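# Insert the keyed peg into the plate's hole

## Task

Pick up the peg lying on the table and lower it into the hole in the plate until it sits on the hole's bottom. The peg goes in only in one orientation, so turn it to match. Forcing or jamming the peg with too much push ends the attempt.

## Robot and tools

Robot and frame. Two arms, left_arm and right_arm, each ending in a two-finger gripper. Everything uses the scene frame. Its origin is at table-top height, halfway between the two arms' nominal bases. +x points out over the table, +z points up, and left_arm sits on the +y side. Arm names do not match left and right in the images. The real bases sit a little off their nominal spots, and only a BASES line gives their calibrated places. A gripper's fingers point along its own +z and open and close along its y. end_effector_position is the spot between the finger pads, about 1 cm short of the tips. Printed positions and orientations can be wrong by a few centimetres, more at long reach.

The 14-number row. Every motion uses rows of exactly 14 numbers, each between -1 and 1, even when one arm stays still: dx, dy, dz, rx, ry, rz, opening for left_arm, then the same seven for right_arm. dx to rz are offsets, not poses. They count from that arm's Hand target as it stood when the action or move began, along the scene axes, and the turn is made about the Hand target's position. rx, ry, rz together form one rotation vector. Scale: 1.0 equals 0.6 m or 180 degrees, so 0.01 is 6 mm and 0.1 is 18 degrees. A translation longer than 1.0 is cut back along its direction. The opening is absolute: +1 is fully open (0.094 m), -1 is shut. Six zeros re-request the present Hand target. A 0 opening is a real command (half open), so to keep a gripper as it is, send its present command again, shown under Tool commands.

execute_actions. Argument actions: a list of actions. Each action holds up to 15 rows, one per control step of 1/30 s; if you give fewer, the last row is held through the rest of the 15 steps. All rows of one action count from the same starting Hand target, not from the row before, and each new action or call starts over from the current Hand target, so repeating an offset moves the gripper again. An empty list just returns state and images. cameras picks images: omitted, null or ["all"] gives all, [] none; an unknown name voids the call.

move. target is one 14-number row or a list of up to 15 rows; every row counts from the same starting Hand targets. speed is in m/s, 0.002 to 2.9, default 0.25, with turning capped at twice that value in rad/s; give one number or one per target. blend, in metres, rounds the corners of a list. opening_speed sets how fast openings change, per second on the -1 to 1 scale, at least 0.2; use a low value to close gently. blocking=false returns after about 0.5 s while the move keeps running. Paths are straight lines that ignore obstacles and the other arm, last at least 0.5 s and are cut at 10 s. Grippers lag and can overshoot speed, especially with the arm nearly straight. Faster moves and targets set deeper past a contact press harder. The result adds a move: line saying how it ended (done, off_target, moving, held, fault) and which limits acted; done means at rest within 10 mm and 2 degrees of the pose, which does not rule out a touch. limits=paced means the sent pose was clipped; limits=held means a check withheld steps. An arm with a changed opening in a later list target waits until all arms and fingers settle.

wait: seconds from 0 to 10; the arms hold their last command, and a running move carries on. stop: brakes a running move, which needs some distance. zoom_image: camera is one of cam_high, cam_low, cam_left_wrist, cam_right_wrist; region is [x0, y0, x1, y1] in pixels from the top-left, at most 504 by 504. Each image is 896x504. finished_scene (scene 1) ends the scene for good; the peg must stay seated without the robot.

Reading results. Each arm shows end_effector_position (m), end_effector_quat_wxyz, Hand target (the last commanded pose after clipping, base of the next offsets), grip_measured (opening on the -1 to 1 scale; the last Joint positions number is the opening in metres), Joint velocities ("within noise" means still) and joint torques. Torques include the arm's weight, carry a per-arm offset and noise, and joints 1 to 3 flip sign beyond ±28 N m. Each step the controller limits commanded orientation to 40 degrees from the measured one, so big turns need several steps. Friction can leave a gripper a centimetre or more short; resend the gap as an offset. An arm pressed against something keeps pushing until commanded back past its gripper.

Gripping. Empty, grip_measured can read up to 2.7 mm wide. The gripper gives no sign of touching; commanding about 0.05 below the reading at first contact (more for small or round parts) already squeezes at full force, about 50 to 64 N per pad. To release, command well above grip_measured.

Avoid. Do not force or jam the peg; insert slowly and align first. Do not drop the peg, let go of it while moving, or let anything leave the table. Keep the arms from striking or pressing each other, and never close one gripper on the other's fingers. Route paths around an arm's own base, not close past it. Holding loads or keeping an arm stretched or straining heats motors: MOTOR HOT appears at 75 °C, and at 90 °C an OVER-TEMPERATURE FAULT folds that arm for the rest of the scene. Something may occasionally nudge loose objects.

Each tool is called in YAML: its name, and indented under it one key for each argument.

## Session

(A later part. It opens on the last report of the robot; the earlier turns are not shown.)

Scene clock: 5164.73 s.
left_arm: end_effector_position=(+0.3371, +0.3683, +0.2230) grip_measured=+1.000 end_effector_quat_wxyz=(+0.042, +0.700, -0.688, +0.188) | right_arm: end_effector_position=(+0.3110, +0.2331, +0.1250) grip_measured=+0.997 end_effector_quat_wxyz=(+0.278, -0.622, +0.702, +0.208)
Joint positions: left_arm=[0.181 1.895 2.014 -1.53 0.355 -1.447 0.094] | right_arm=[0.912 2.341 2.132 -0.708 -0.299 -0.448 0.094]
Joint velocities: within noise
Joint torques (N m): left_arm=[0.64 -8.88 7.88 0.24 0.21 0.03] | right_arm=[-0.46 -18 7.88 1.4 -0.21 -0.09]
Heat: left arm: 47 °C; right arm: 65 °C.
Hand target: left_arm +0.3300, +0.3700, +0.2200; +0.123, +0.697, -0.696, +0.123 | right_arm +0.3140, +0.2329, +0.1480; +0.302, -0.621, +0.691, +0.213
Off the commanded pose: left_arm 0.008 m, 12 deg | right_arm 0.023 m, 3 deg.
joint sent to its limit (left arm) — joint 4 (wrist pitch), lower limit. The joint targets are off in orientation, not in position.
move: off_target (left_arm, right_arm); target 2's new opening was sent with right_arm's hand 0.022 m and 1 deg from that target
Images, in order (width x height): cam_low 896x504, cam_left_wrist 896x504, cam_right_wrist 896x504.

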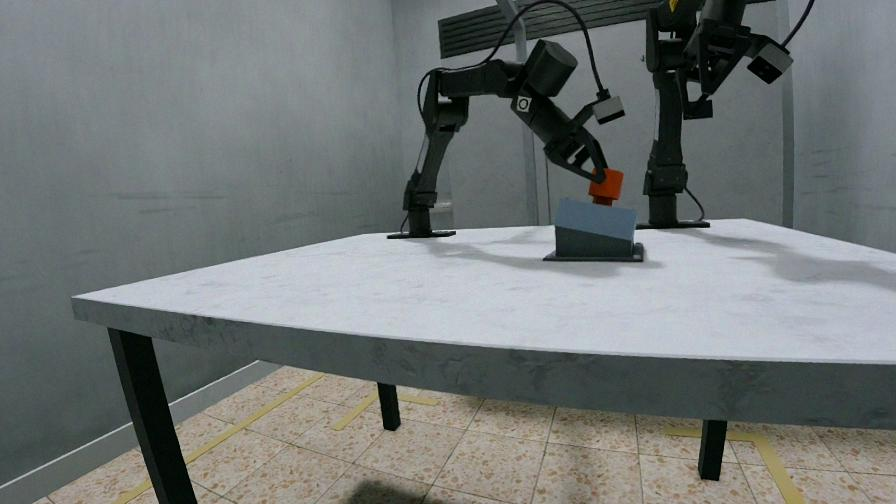

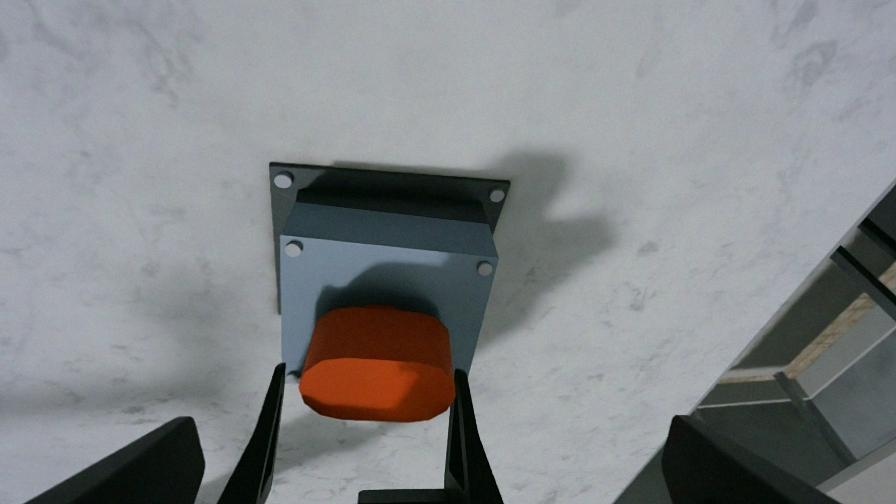

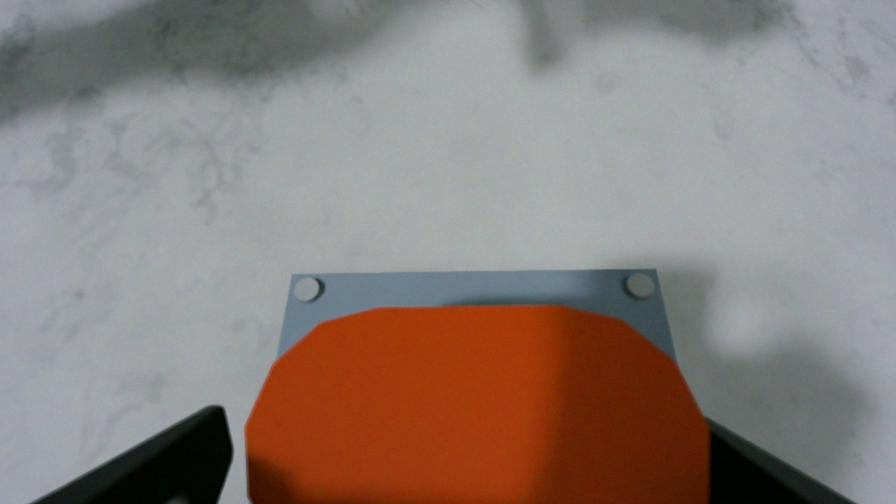

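move:
  target: [0,0,0,0,0,0,1, 0.0050,0.0158,-0.0500,0,0,0,1.0]
  speed: 0.06
  cameras: ["cam_low","cam_left_wrist","cam_right_wrist"]

zoom_image:
  camera: "cam_low"
  region: [540, 110, 660, 223]

Scene clock: 5187.70 s.
left_arm: end_effector_position=(+0.3371, +0.3683, +0.2230) grip_measured=+1.000 end_effector_quat_wxyz=(+0.042, +0.700, -0.688, +0.188) | right_arm: end_effector_position=(+0.3169, +0.2405, +0.1228) grip_measured=+0.997 end_effector_quat_wxyz=(+0.301, -0.619, +0.693, +0.212)
Joint positions: left_arm=[0.181 1.895 2.014 -1.53 0.355 -1.447 0.094] | right_arm=[0.912 2.341 2.093 -0.62 -0.299 -0.448 0.094]
Joint velocities: within noise
Joint torques (N m): left_arm=[0.64 -8.88 7.88 0.24 0.19 0.04] | right_arm=[0.12 -13.87 7.79 1.49 -0.15 -0.02]
Heat: left arm: 47 °C; right arm: 68 °C.
Hand target: left_arm +0.3300, +0.3700, +0.2200; +0.123, +0.697, -0.696, +0.123 | right_arm +0.3170, +0.2424, +0.1180; +0.302, -0.621, +0.692, +0.213
Off the commanded pose: left_arm 0.008 m, 12 deg | right_arm 0.005 m, 0 deg.
joint sent to its limit (left arm) — joint 4 (wrist pitch), lower limit. The joint targets are off in orientation, not in position.
move: off_target (left_arm)
Images, in order (width x height): cam_low 896x504, cam_left_wrist 896x504, cam_right_wrist 896x504.

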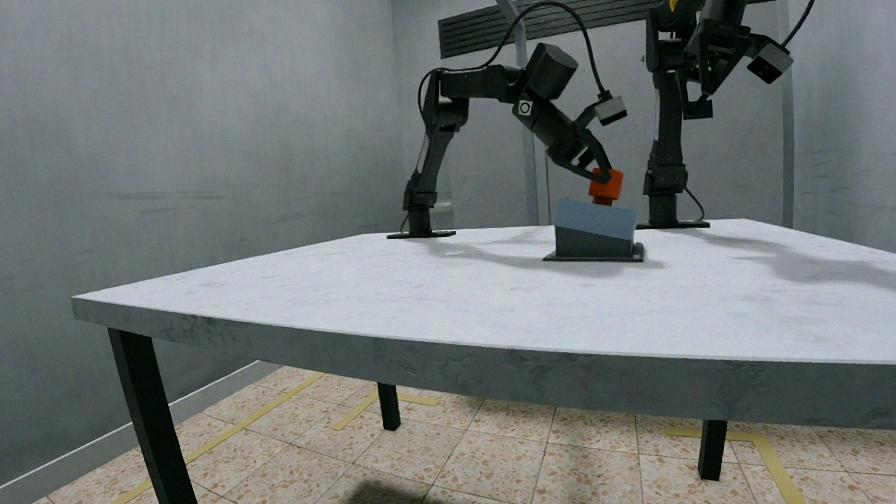

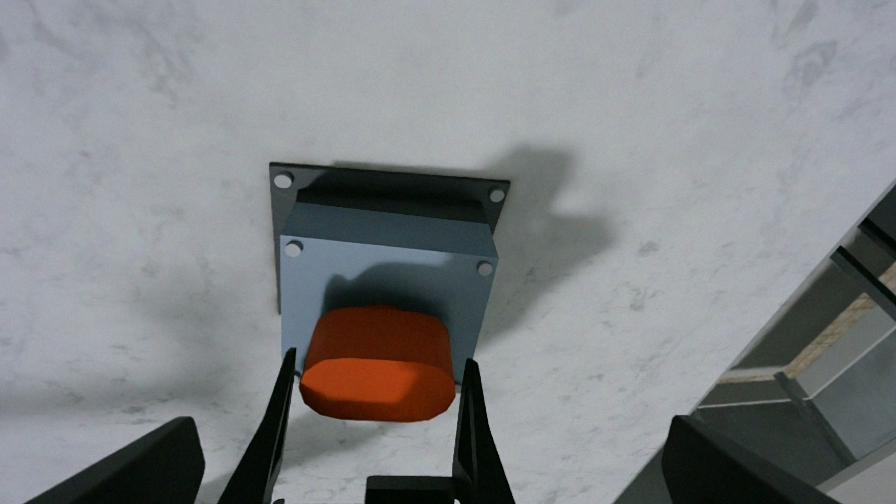

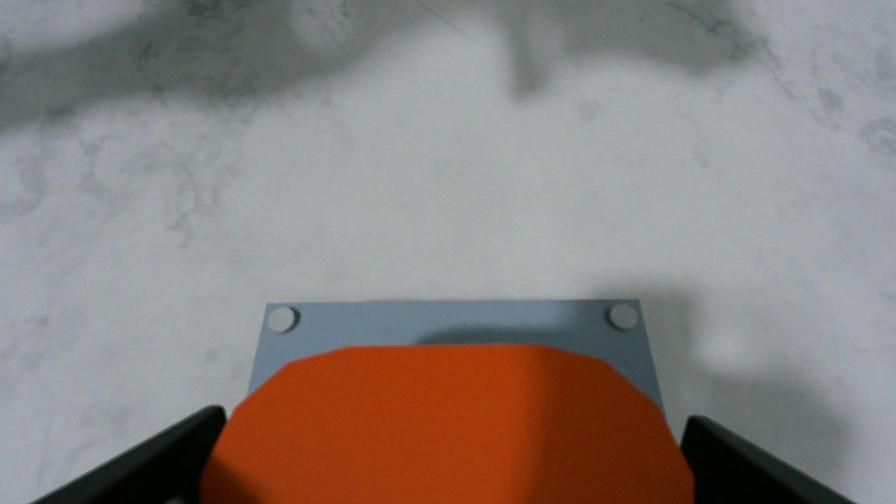

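Scaled by 4.200 from the camera's 896x504 image, which has a finer 1280x720 frame.

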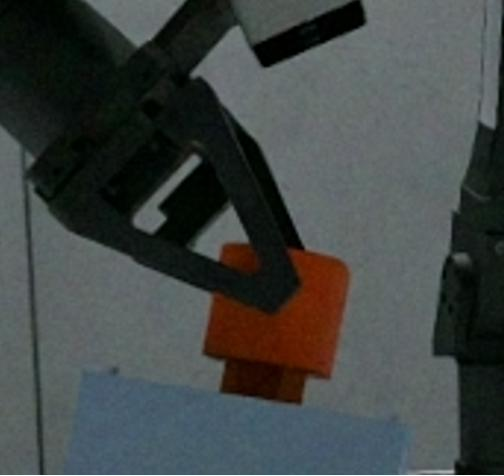

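move:
  target: [0,0,0,0,0,0,1, 0,0,0,0,0,0,0.5]
  speed: 0.03
  opening_speed: 0.4
  cameras: ["cam_low","cam_left_wrist","cam_right_wrist"]

zoom_image:
  camera: "cam_low"
  region: [540, 110, 660, 223]

Scene clock: 5216.13 s.
left_arm: end_effector_position=(+0.3371, +0.3683, +0.2230) grip_measured=+1.000 end_effector_quat_wxyz=(+0.042, +0.700, -0.688, +0.188) | right_arm: end_effector_position=(+0.3160, +0.2412, +0.1230) grip_measured=+0.681 end_effector_quat_wxyz=(+0.301, -0.620, +0.693, +0.213)
Joint positions: left_arm=[0.181 1.895 2.014 -1.53 0.355 -1.447 0.094] | right_arm=[0.913 2.341 2.093 -0.619 -0.3 -0.448 0.079]
Joint velocities: within noise
Joint torques (N m): left_arm=[0.66 -8.87 7.88 0.23 0.21 0.04] | right_arm=[-0.01 -13.89 7.79 1.49 -0.14 -0.02]
Heat: left arm: 47 °C; right arm: 65 °C.
Hand target: left_arm +0.3300, +0.3700, +0.2200; +0.123, +0.697, -0.696, +0.123 | right_arm +0.3169, +0.2425, +0.1180; +0.302, -0.621, +0.691, +0.213
Off the commanded pose: left_arm 0.008 m, 12 deg | right_arm 0.005 m, 0 deg.
joint sent to its limit (left arm) — joint 4 (wrist pitch), lower limit. The joint targets are off in orientation, not in position.
move: off_target (left_arm)
Images, in order (width x height): cam_low 896x504, cam_left_wrist 896x504, cam_right_wrist 896x504.

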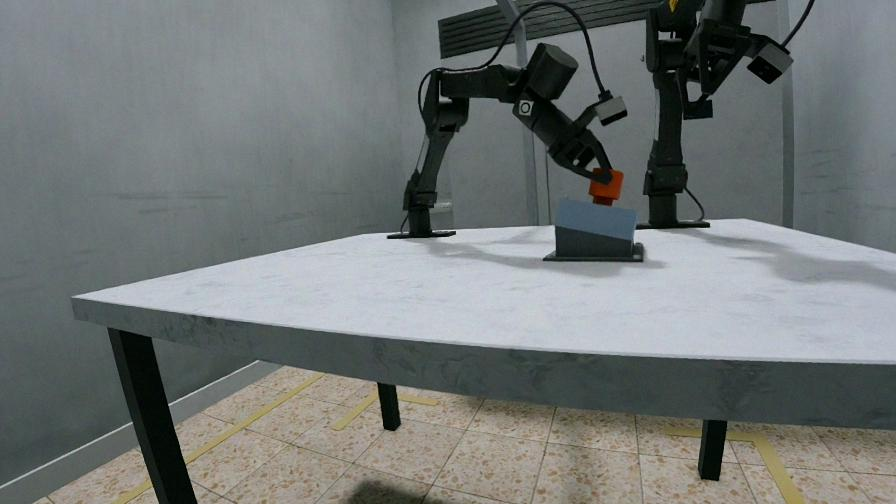

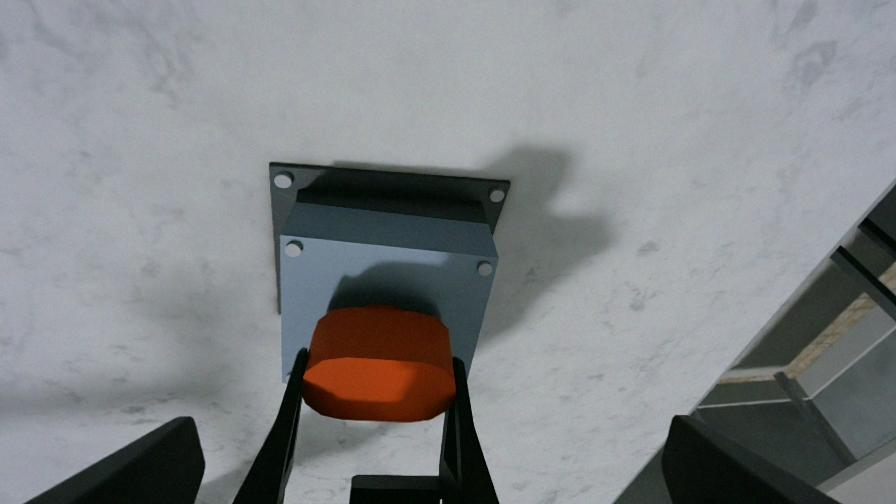

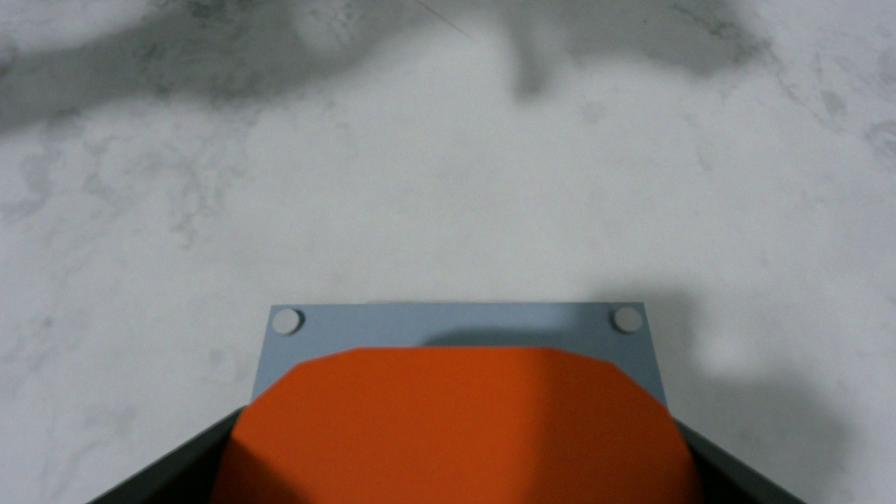

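Scaled by 4.200 from the camera's 896x504 image, which has a finer 1280x720 frame.

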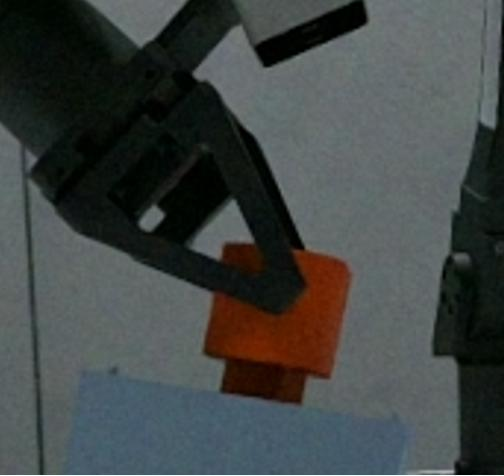

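move:
  target: [0,0,0,0,0,0,1, 0.0013,-0.0030,-0.0200,0,0,0,0.5]
  speed: 0.02
  cameras: ["cam_low","cam_left_wrist"]

zoom_image:
  camera: "cam_low"
  region: [540, 110, 660, 223]

Scene clock: 5224.80 s.
left_arm: end_effector_position=(+0.3371, +0.3683, +0.2230) grip_measured=+1.000 end_effector_quat_wxyz=(+0.042, +0.700, -0.688, +0.188) | right_arm: end_effector_position=(+0.3147, +0.2422, +0.1210) grip_measured=+0.681 end_effector_quat_wxyz=(+0.305, -0.620, +0.689, +0.218)
Joint positions: left_arm=[0.181 1.895 2.014 -1.53 0.355 -1.447 0.094] | right_arm=[0.913 2.332 2.063 -0.586 -0.31 -0.448 0.079]
Joint velocities: within noise
Joint torques (N m): left_arm=[0.64 -8.9 7.88 0.24 0.2 0.04] | right_arm=[-0.28 -13.29 5.97 1.66 -0.07 -0.05]
Heat: left arm: 47 °C; right arm: 65 °C.
Hand target: left_arm +0.3300, +0.3700, +0.2200; +0.123, +0.697, -0.696, +0.123 | right_arm +0.3177, +0.2407, +0.1059; +0.302, -0.621, +0.691, +0.213
Off the commanded pose: left_arm 0.008 m, 12 deg | right_arm 0.015 m, 1 deg.
joint sent to its limit (left arm) — joint 4 (wrist pitch), lower limit. The joint targets are off in orientation, not in position.
move: off_target (left_arm, right_arm)
Images, in order (width x height): cam_low 896x504, cam_left_wrist 896x504.

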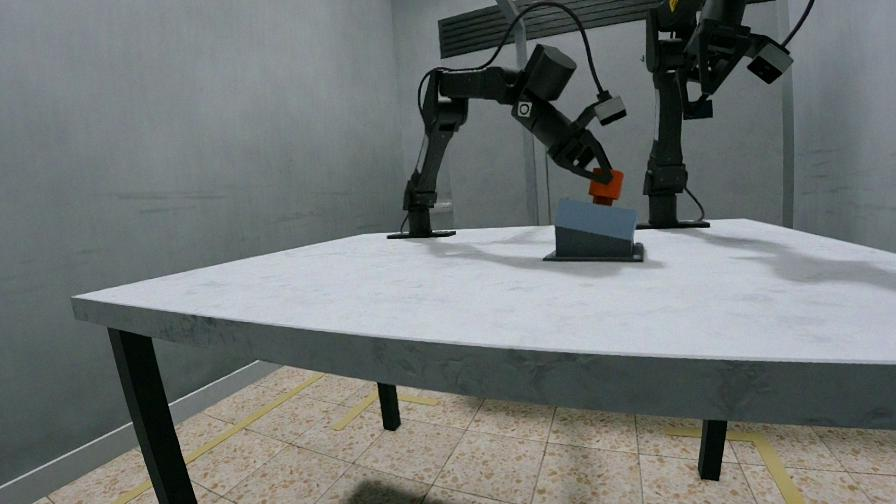

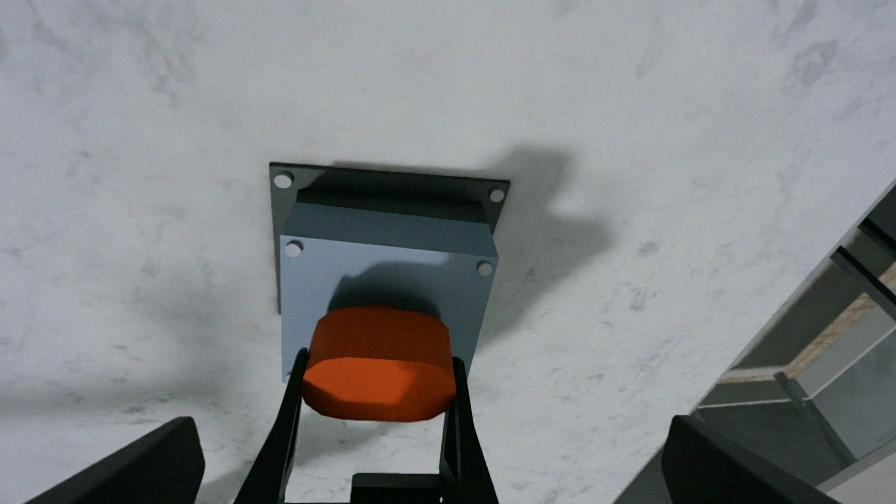

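Scaled by 4.200 from the camera's 896x504 image, which has a finer 1280x720 frame.

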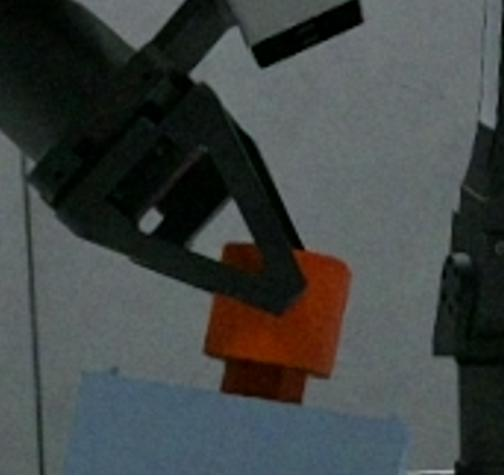

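move:
  target: [0,0,0,0,0,0,1, 0.0013,-0.0030,-0.0200,0,0,0,0.5]
  speed: 0.02
  cameras: ["cam_low","cam_left_wrist"]

zoom_image:
  camera: "cam_low"
  region: [540, 110, 660, 223]

Scene clock: 5236.63 s.
left_arm: end_effector_position=(+0.3371, +0.3683, +0.2230) grip_measured=+1.000 end_effector_quat_wxyz=(+0.042, +0.700, -0.688, +0.188) | right_arm: end_effector_position=(+0.3135, +0.2429, +0.1207) grip_measured=+0.681 end_effector_quat_wxyz=(+0.312, -0.619, +0.684, +0.226)
Joint positions: left_arm=[0.181 1.895 2.014 -1.53 0.355 -1.447 0.094] | right_arm=[0.912 2.316 2.018 -0.537 -0.323 -0.446 0.079]
Joint velocities: within noise
Joint torques (N m): left_arm=[0.64 -8.87 7.87 0.24 0.21 0.04] | right_arm=[-0.46 -11.96 5.46 1.65 0.06 -0.1]
Heat: left arm: 47 °C; right arm: 69 °C.
Hand target: left_arm +0.3300, +0.3700, +0.2200; +0.123, +0.697, -0.696, +0.123 | right_arm +0.3185, +0.2389, +0.0940; +0.302, -0.621, +0.691, +0.213
Off the commanded pose: left_arm 0.008 m, 12 deg | right_arm 0.028 m, 2 deg.
joint sent to its limit (left arm) — joint 4 (wrist pitch), lower limit. The joint targets are off in orientation, not in position.
move: off_target (left_arm, right_arm)
Images, in order (width x height): cam_low 896x504, cam_left_wrist 896x504.

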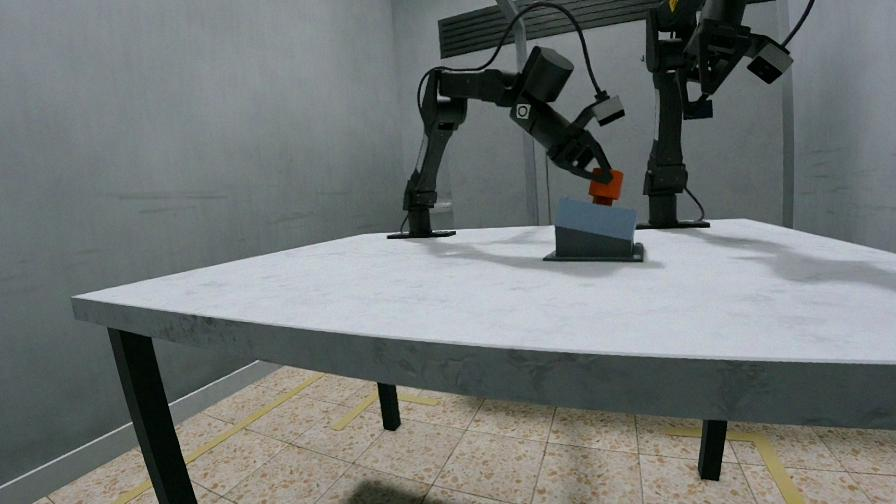

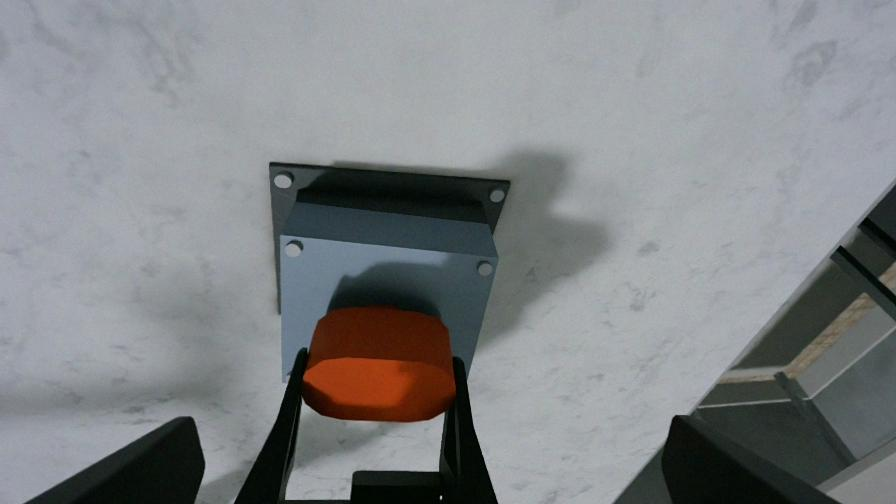

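Scaled by 4.200 from the camera's 896x504 image, which has a finer 1280x720 frame.

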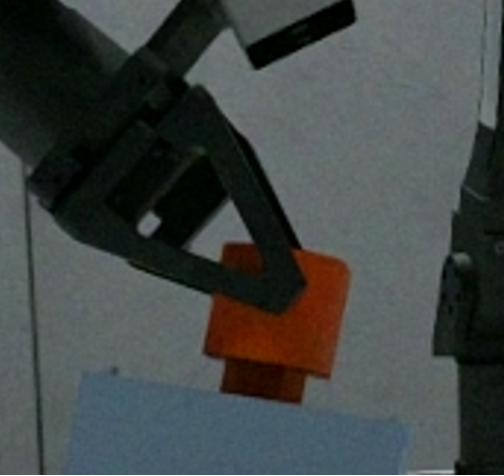

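move:
  target:
    - [0,0,0,0,0,0,1, 0.0067,0,-0.005,0,0,0,0.5]
    - [0,0,0,0,0,0,1, -0.0067,0,-0.005,0,0,0,0.5]
    - [0,0,0,0,0,0,1, 0,0.0083,-0.005,0,0,0,0.5]
    - [0,0,0,0,0,0,1, 0,-0.0083,-0.005,0,0,0,0.5]
    - [0,0,0,0,0,0,1, 0,0,-0.005,0,0,0,0.5]
  speed: 0.03
  cameras: ["cam_low","cam_left_wrist"]

zoom_image:
  camera: "cam_low"
  region: [540, 110, 660, 223]

Scene clock: 5262.07 s.
left_arm: end_effector_position=(+0.3371, +0.3683, +0.2230) grip_measured=+1.000 end_effector_quat_wxyz=(+0.042, +0.700, -0.688, +0.188) | right_arm: end_effector_position=(+0.3151, +0.2415, +0.1207) grip_measured=+0.681 end_effector_quat_wxyz=(+0.318, -0.617, +0.682, +0.229)
Joint positions: left_arm=[0.181 1.895 2.014 -1.53 0.355 -1.447 0.094] | right_arm=[0.907 2.304 1.988 -0.505 -0.33 -0.446 0.079]
Joint velocities: within noise
Joint torques (N m): left_arm=[0.64 -8.87 7.86 0.25 0.2 0.03] | right_arm=[-0.01 -10.89 7.16 1.46 0.13 -0.1]
Heat: left arm: 47 °C; right arm: 69 °C.
Hand target: left_arm +0.3300, +0.3700, +0.2200; +0.123, +0.697, -0.696, +0.123 | right_arm +0.3184, +0.2390, +0.0910; +0.302, -0.621, +0.691, +0.213
Off the commanded pose: left_arm 0.008 m, 12 deg | right_arm 0.030 m, 3 deg.
joint sent to its limit (left arm) — joint 4 (wrist pitch), lower limit. The joint targets are off in orientation, not in position.
move: off_target (left_arm, right_arm)
Images, in order (width x height): cam_low 896x504, cam_left_wrist 896x504.

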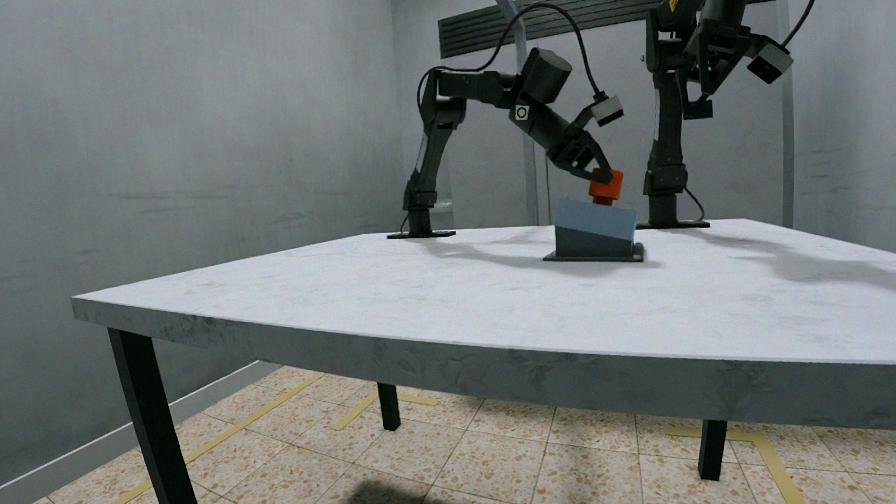

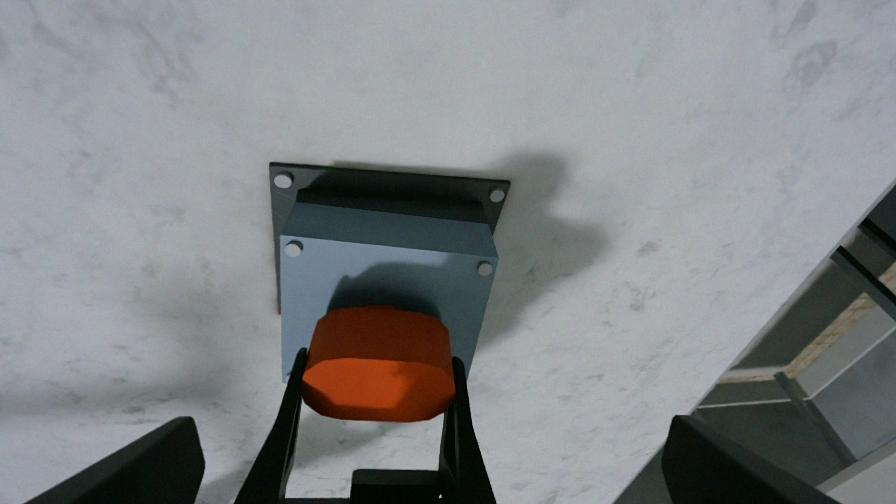

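Scaled by 4.200 from the camera's 896x504 image, which has a finer 1280x720 frame.

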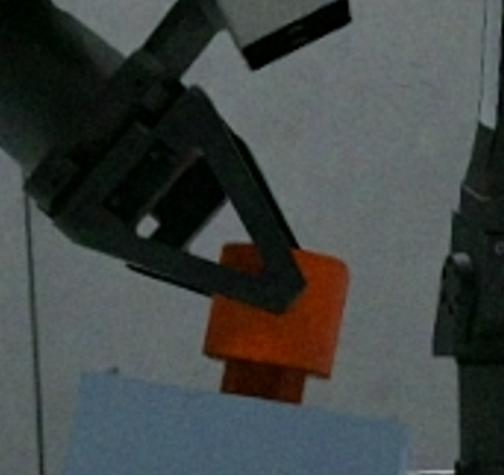

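move:
  target:
    - [0,0,0,0,0,0,1, -0.0048,0.0042,0.0467,0,0,0,0.5]
    - [0,0,0,0,0,0,1, -0.0048,0.0042,0.0467,0,0,0,1.0]
  speed: 0.04
  opening_speed: 0.5
  cameras: ["cam_low","cam_left_wrist","cam_right_wrist"]

zoom_image:
  camera: "cam_low"
  region: [540, 110, 660, 223]

Scene clock: 5280.03 s.
left_arm: end_effector_position=(+0.3371, +0.3683, +0.2230) grip_measured=+1.000 end_effector_quat_wxyz=(+0.042, +0.700, -0.688, +0.188) | right_arm: end_effector_position=(+0.3151, +0.2381, +0.1238) grip_measured=+0.997 end_effector_quat_wxyz=(+0.306, -0.618, +0.692, +0.214)
Joint positions: left_arm=[0.181 1.895 2.014 -1.53 0.355 -1.447 0.094] | right_arm=[0.911 2.314 2.043 -0.583 -0.3 -0.446 0.094]
Joint velocities: within noise
Joint torques (N m): left_arm=[0.65 -8.9 7.86 0.22 0.2 0.04] | right_arm=[0.23 -12.27 11.33 1.16 -0.14 -0.03]
Heat: left arm: 47 °C; right arm: 69 °C.
Hand target: left_arm +0.3300, +0.3700, +0.2200; +0.123, +0.697, -0.696, +0.123 | right_arm +0.3156, +0.2414, +0.1191; +0.302, -0.621, +0.691, +0.213
Off the commanded pose: left_arm 0.008 m, 12 deg | right_arm 0.006 m, 1 deg.
joint sent to its limit (left arm) — joint 4 (wrist pitch), lower limit. The joint targets are off in orientation, not in position.
move: off_target (left_arm)
Images, in order (width x height): cam_low 896x504, cam_left_wrist 896x504, cam_right_wrist 896x504.

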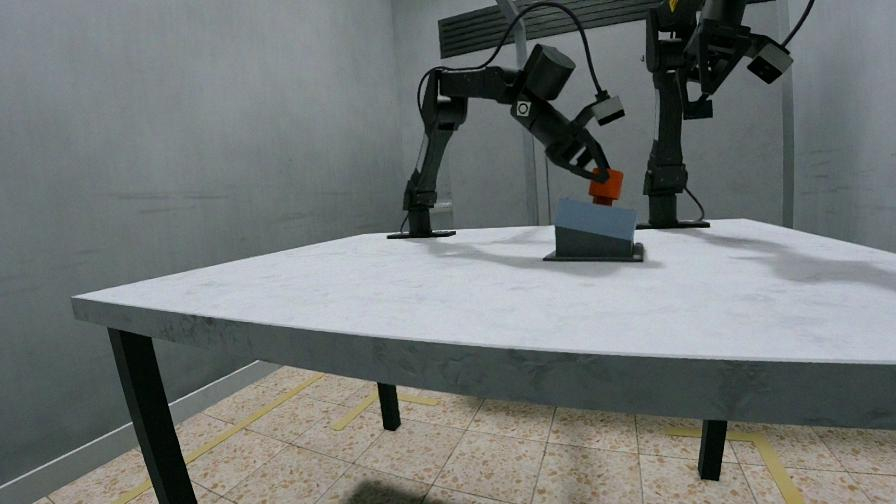

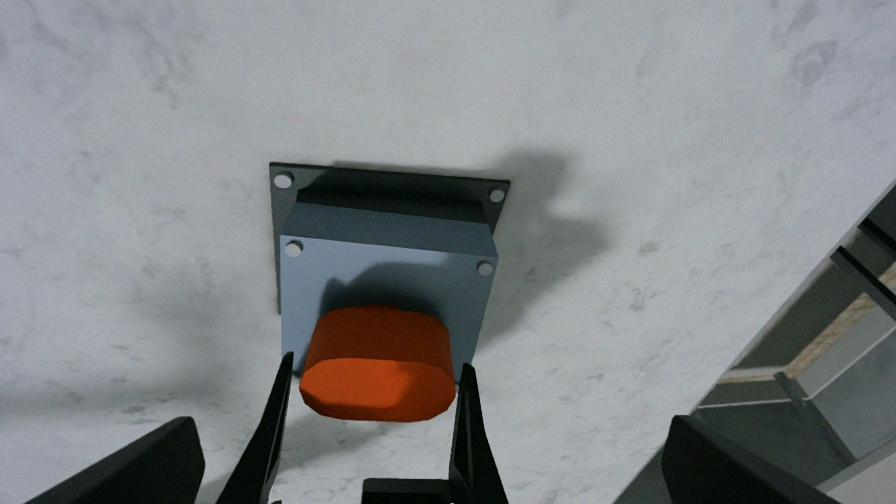

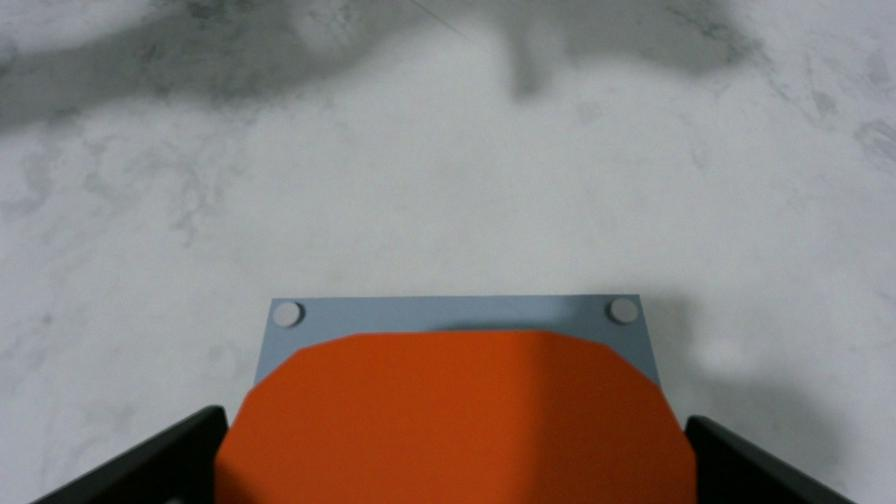

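Scaled by 4.200 from the camera's 896x504 image, which has a finer 1280x720 frame.

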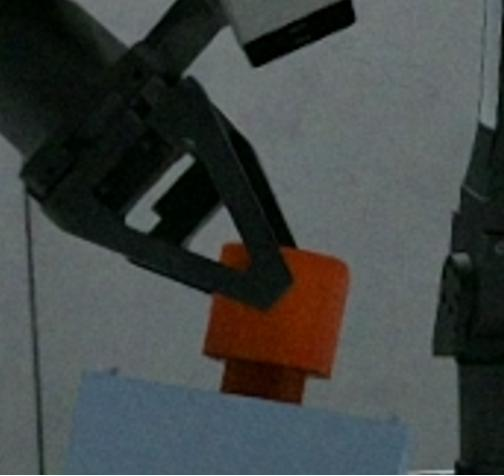

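move:
  target:
    - [0,0,0,0,0,0,1, -0.0167,-0.0683,0.1000,0,0,0,1.0]
    - [0,0,0,0,0,0,1, -0.1927,-0.4023,0.2515,0,0,0,1.0]
  speed: [0.06,0.2]
  cameras: ["cam_low","cam_left_wrist","cam_right_wrist","cam_high"]

zoom_image:
  camera: "cam_low"
  region: [540, 110, 660, 223]

zoom_image:
  camera: "cam_left_wrist"
  region: [230, 230, 510, 454]

zoom_image:
  camera: "cam_right_wrist"
  region: [430, 0, 710, 224]

Scene clock: 5299.47 s.
left_arm: end_effector_position=(+0.3371, +0.3683, +0.2230) grip_measured=+1.000 end_effector_quat_wxyz=(+0.042, +0.700, -0.688, +0.188) | right_arm: end_effector_position=(+0.2064, +0.0026, +0.2699) grip_measured=+0.997 end_effector_quat_wxyz=(+0.307, -0.617, +0.695, +0.205)
Joint positions: left_arm=[0.181 1.895 2.014 -1.53 0.355 -1.447 0.094] | right_arm=[0.678 1.378 1.453 -1.002 -0.427 -0.642 0.094]
Joint velocities: within noise
Joint torques (N m): left_arm=[0.64 -8.87 7.87 0.23 0.2 0.05] | right_arm=[-0.39 -6.53 7.35 1 -0.47 -0.11]
Heat: left arm: 47 °C; right arm: 70 °C.
Hand target: left_arm +0.3300, +0.3700, +0.2200; +0.123, +0.697, -0.696, +0.123 | right_arm +0.2000, +0.0001, +0.2699; +0.302, -0.621, +0.691, +0.213
Off the commanded pose: left_arm 0.008 m, 12 deg | right_arm 0.007 m, 1 deg.
joint sent to its limit (left arm) — joint 4 (wrist pitch), lower limit. The joint targets are off in orientation, not in position.
move: off_target (left_arm)

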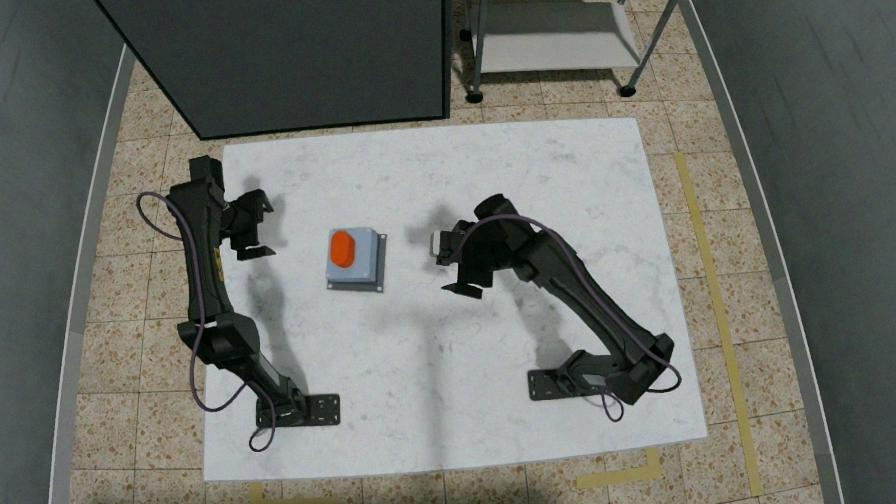

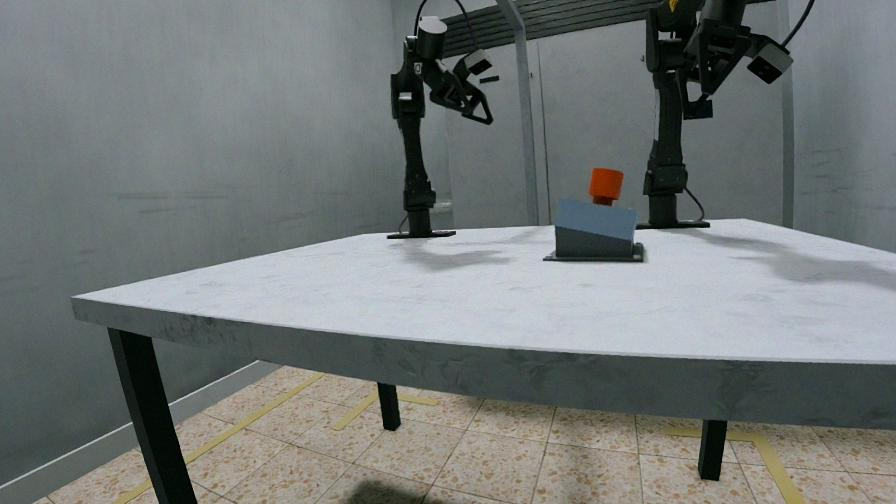

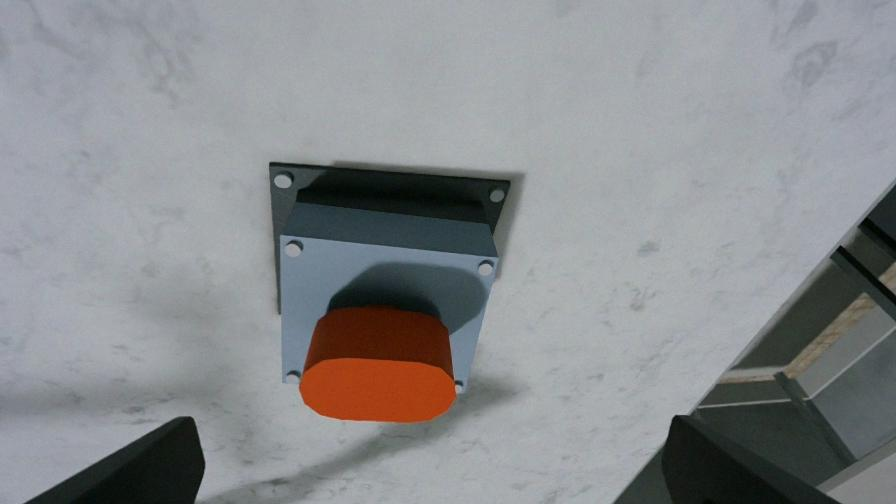

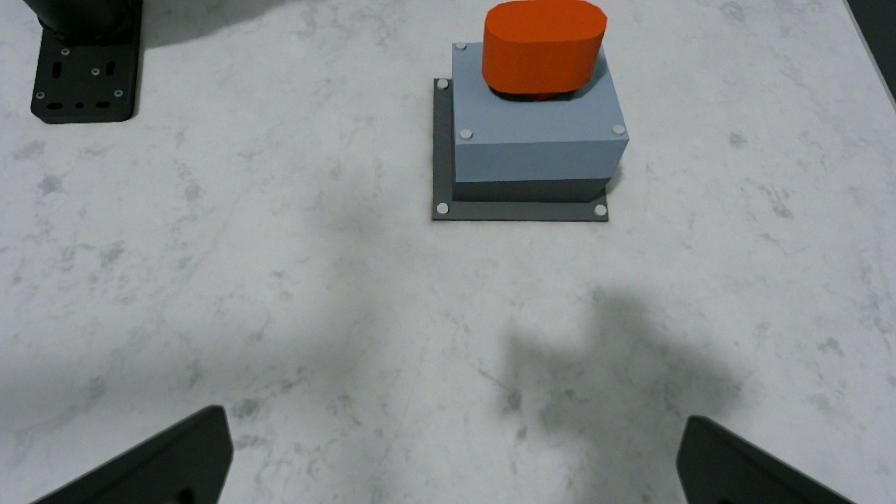

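Scaled by 4.200 from the camera's 896x504 image, which has a finer 1280x720 frame.

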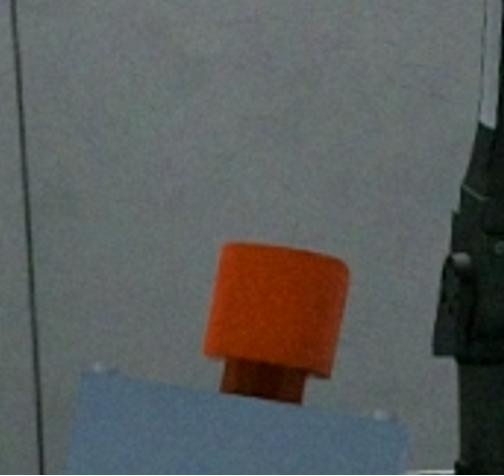

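Scaled by 1.800 from the camera's 896x504 image, which has a finer 1280x720 frame.

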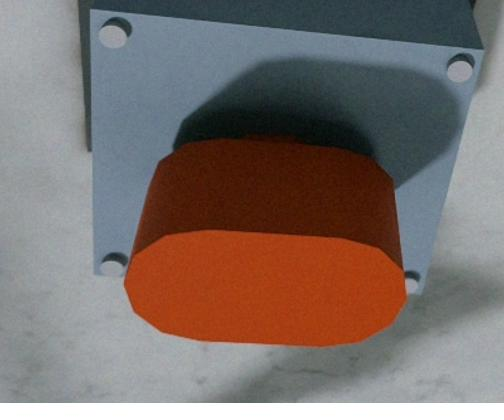

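Scaled by 1.800 from the camera's 896x504 image, which has a finer 1280x720 frame.

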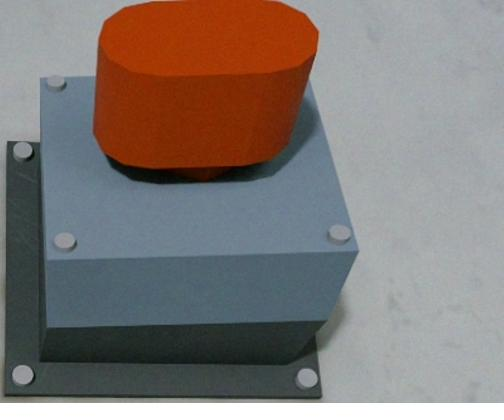

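zoom_image:
  camera: "cam_low"
  region: [535, 155, 655, 270]

zoom_image:
  camera: "cam_right_wrist"
  region: [420, 0, 650, 230]

Scaled by 4.200 from the camera's 896x504 image, which has a finer 1280x720 frame.

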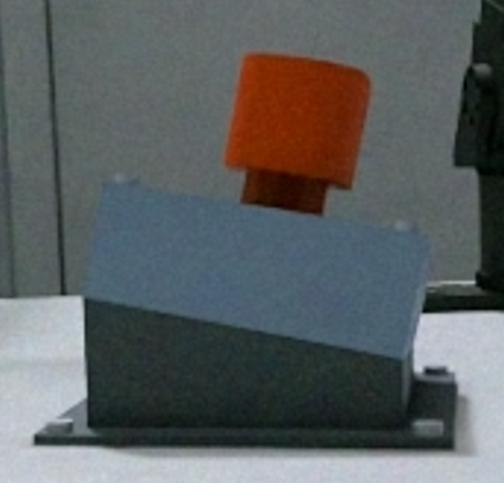

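Scaled by 2.191 from the camera's 896x504 image, which has a finer 1280x720 frame.

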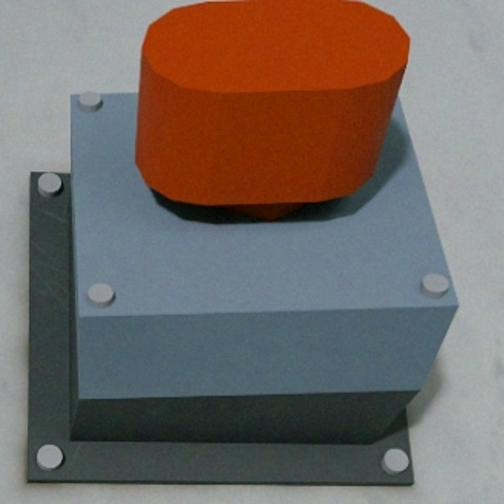

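zoom_image:
  camera: "cam_low"
  region: [585, 150, 645, 225]

zoom_image:
  camera: "cam_right_wrist"
  region: [470, 60, 620, 130]

Scaled by 6.720 from the camera's 896x504 image, which has a finer 1280x720 frame.

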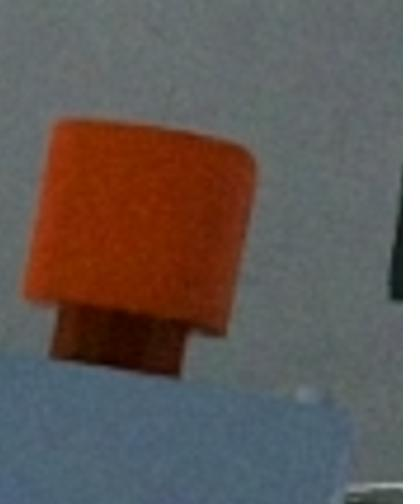

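Scaled by 3.360 from the camera's 896x504 image, which has a finer 1280x720 frame.

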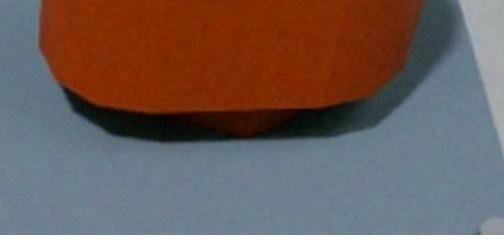

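finished_scene:

The scene is finished: the task was done.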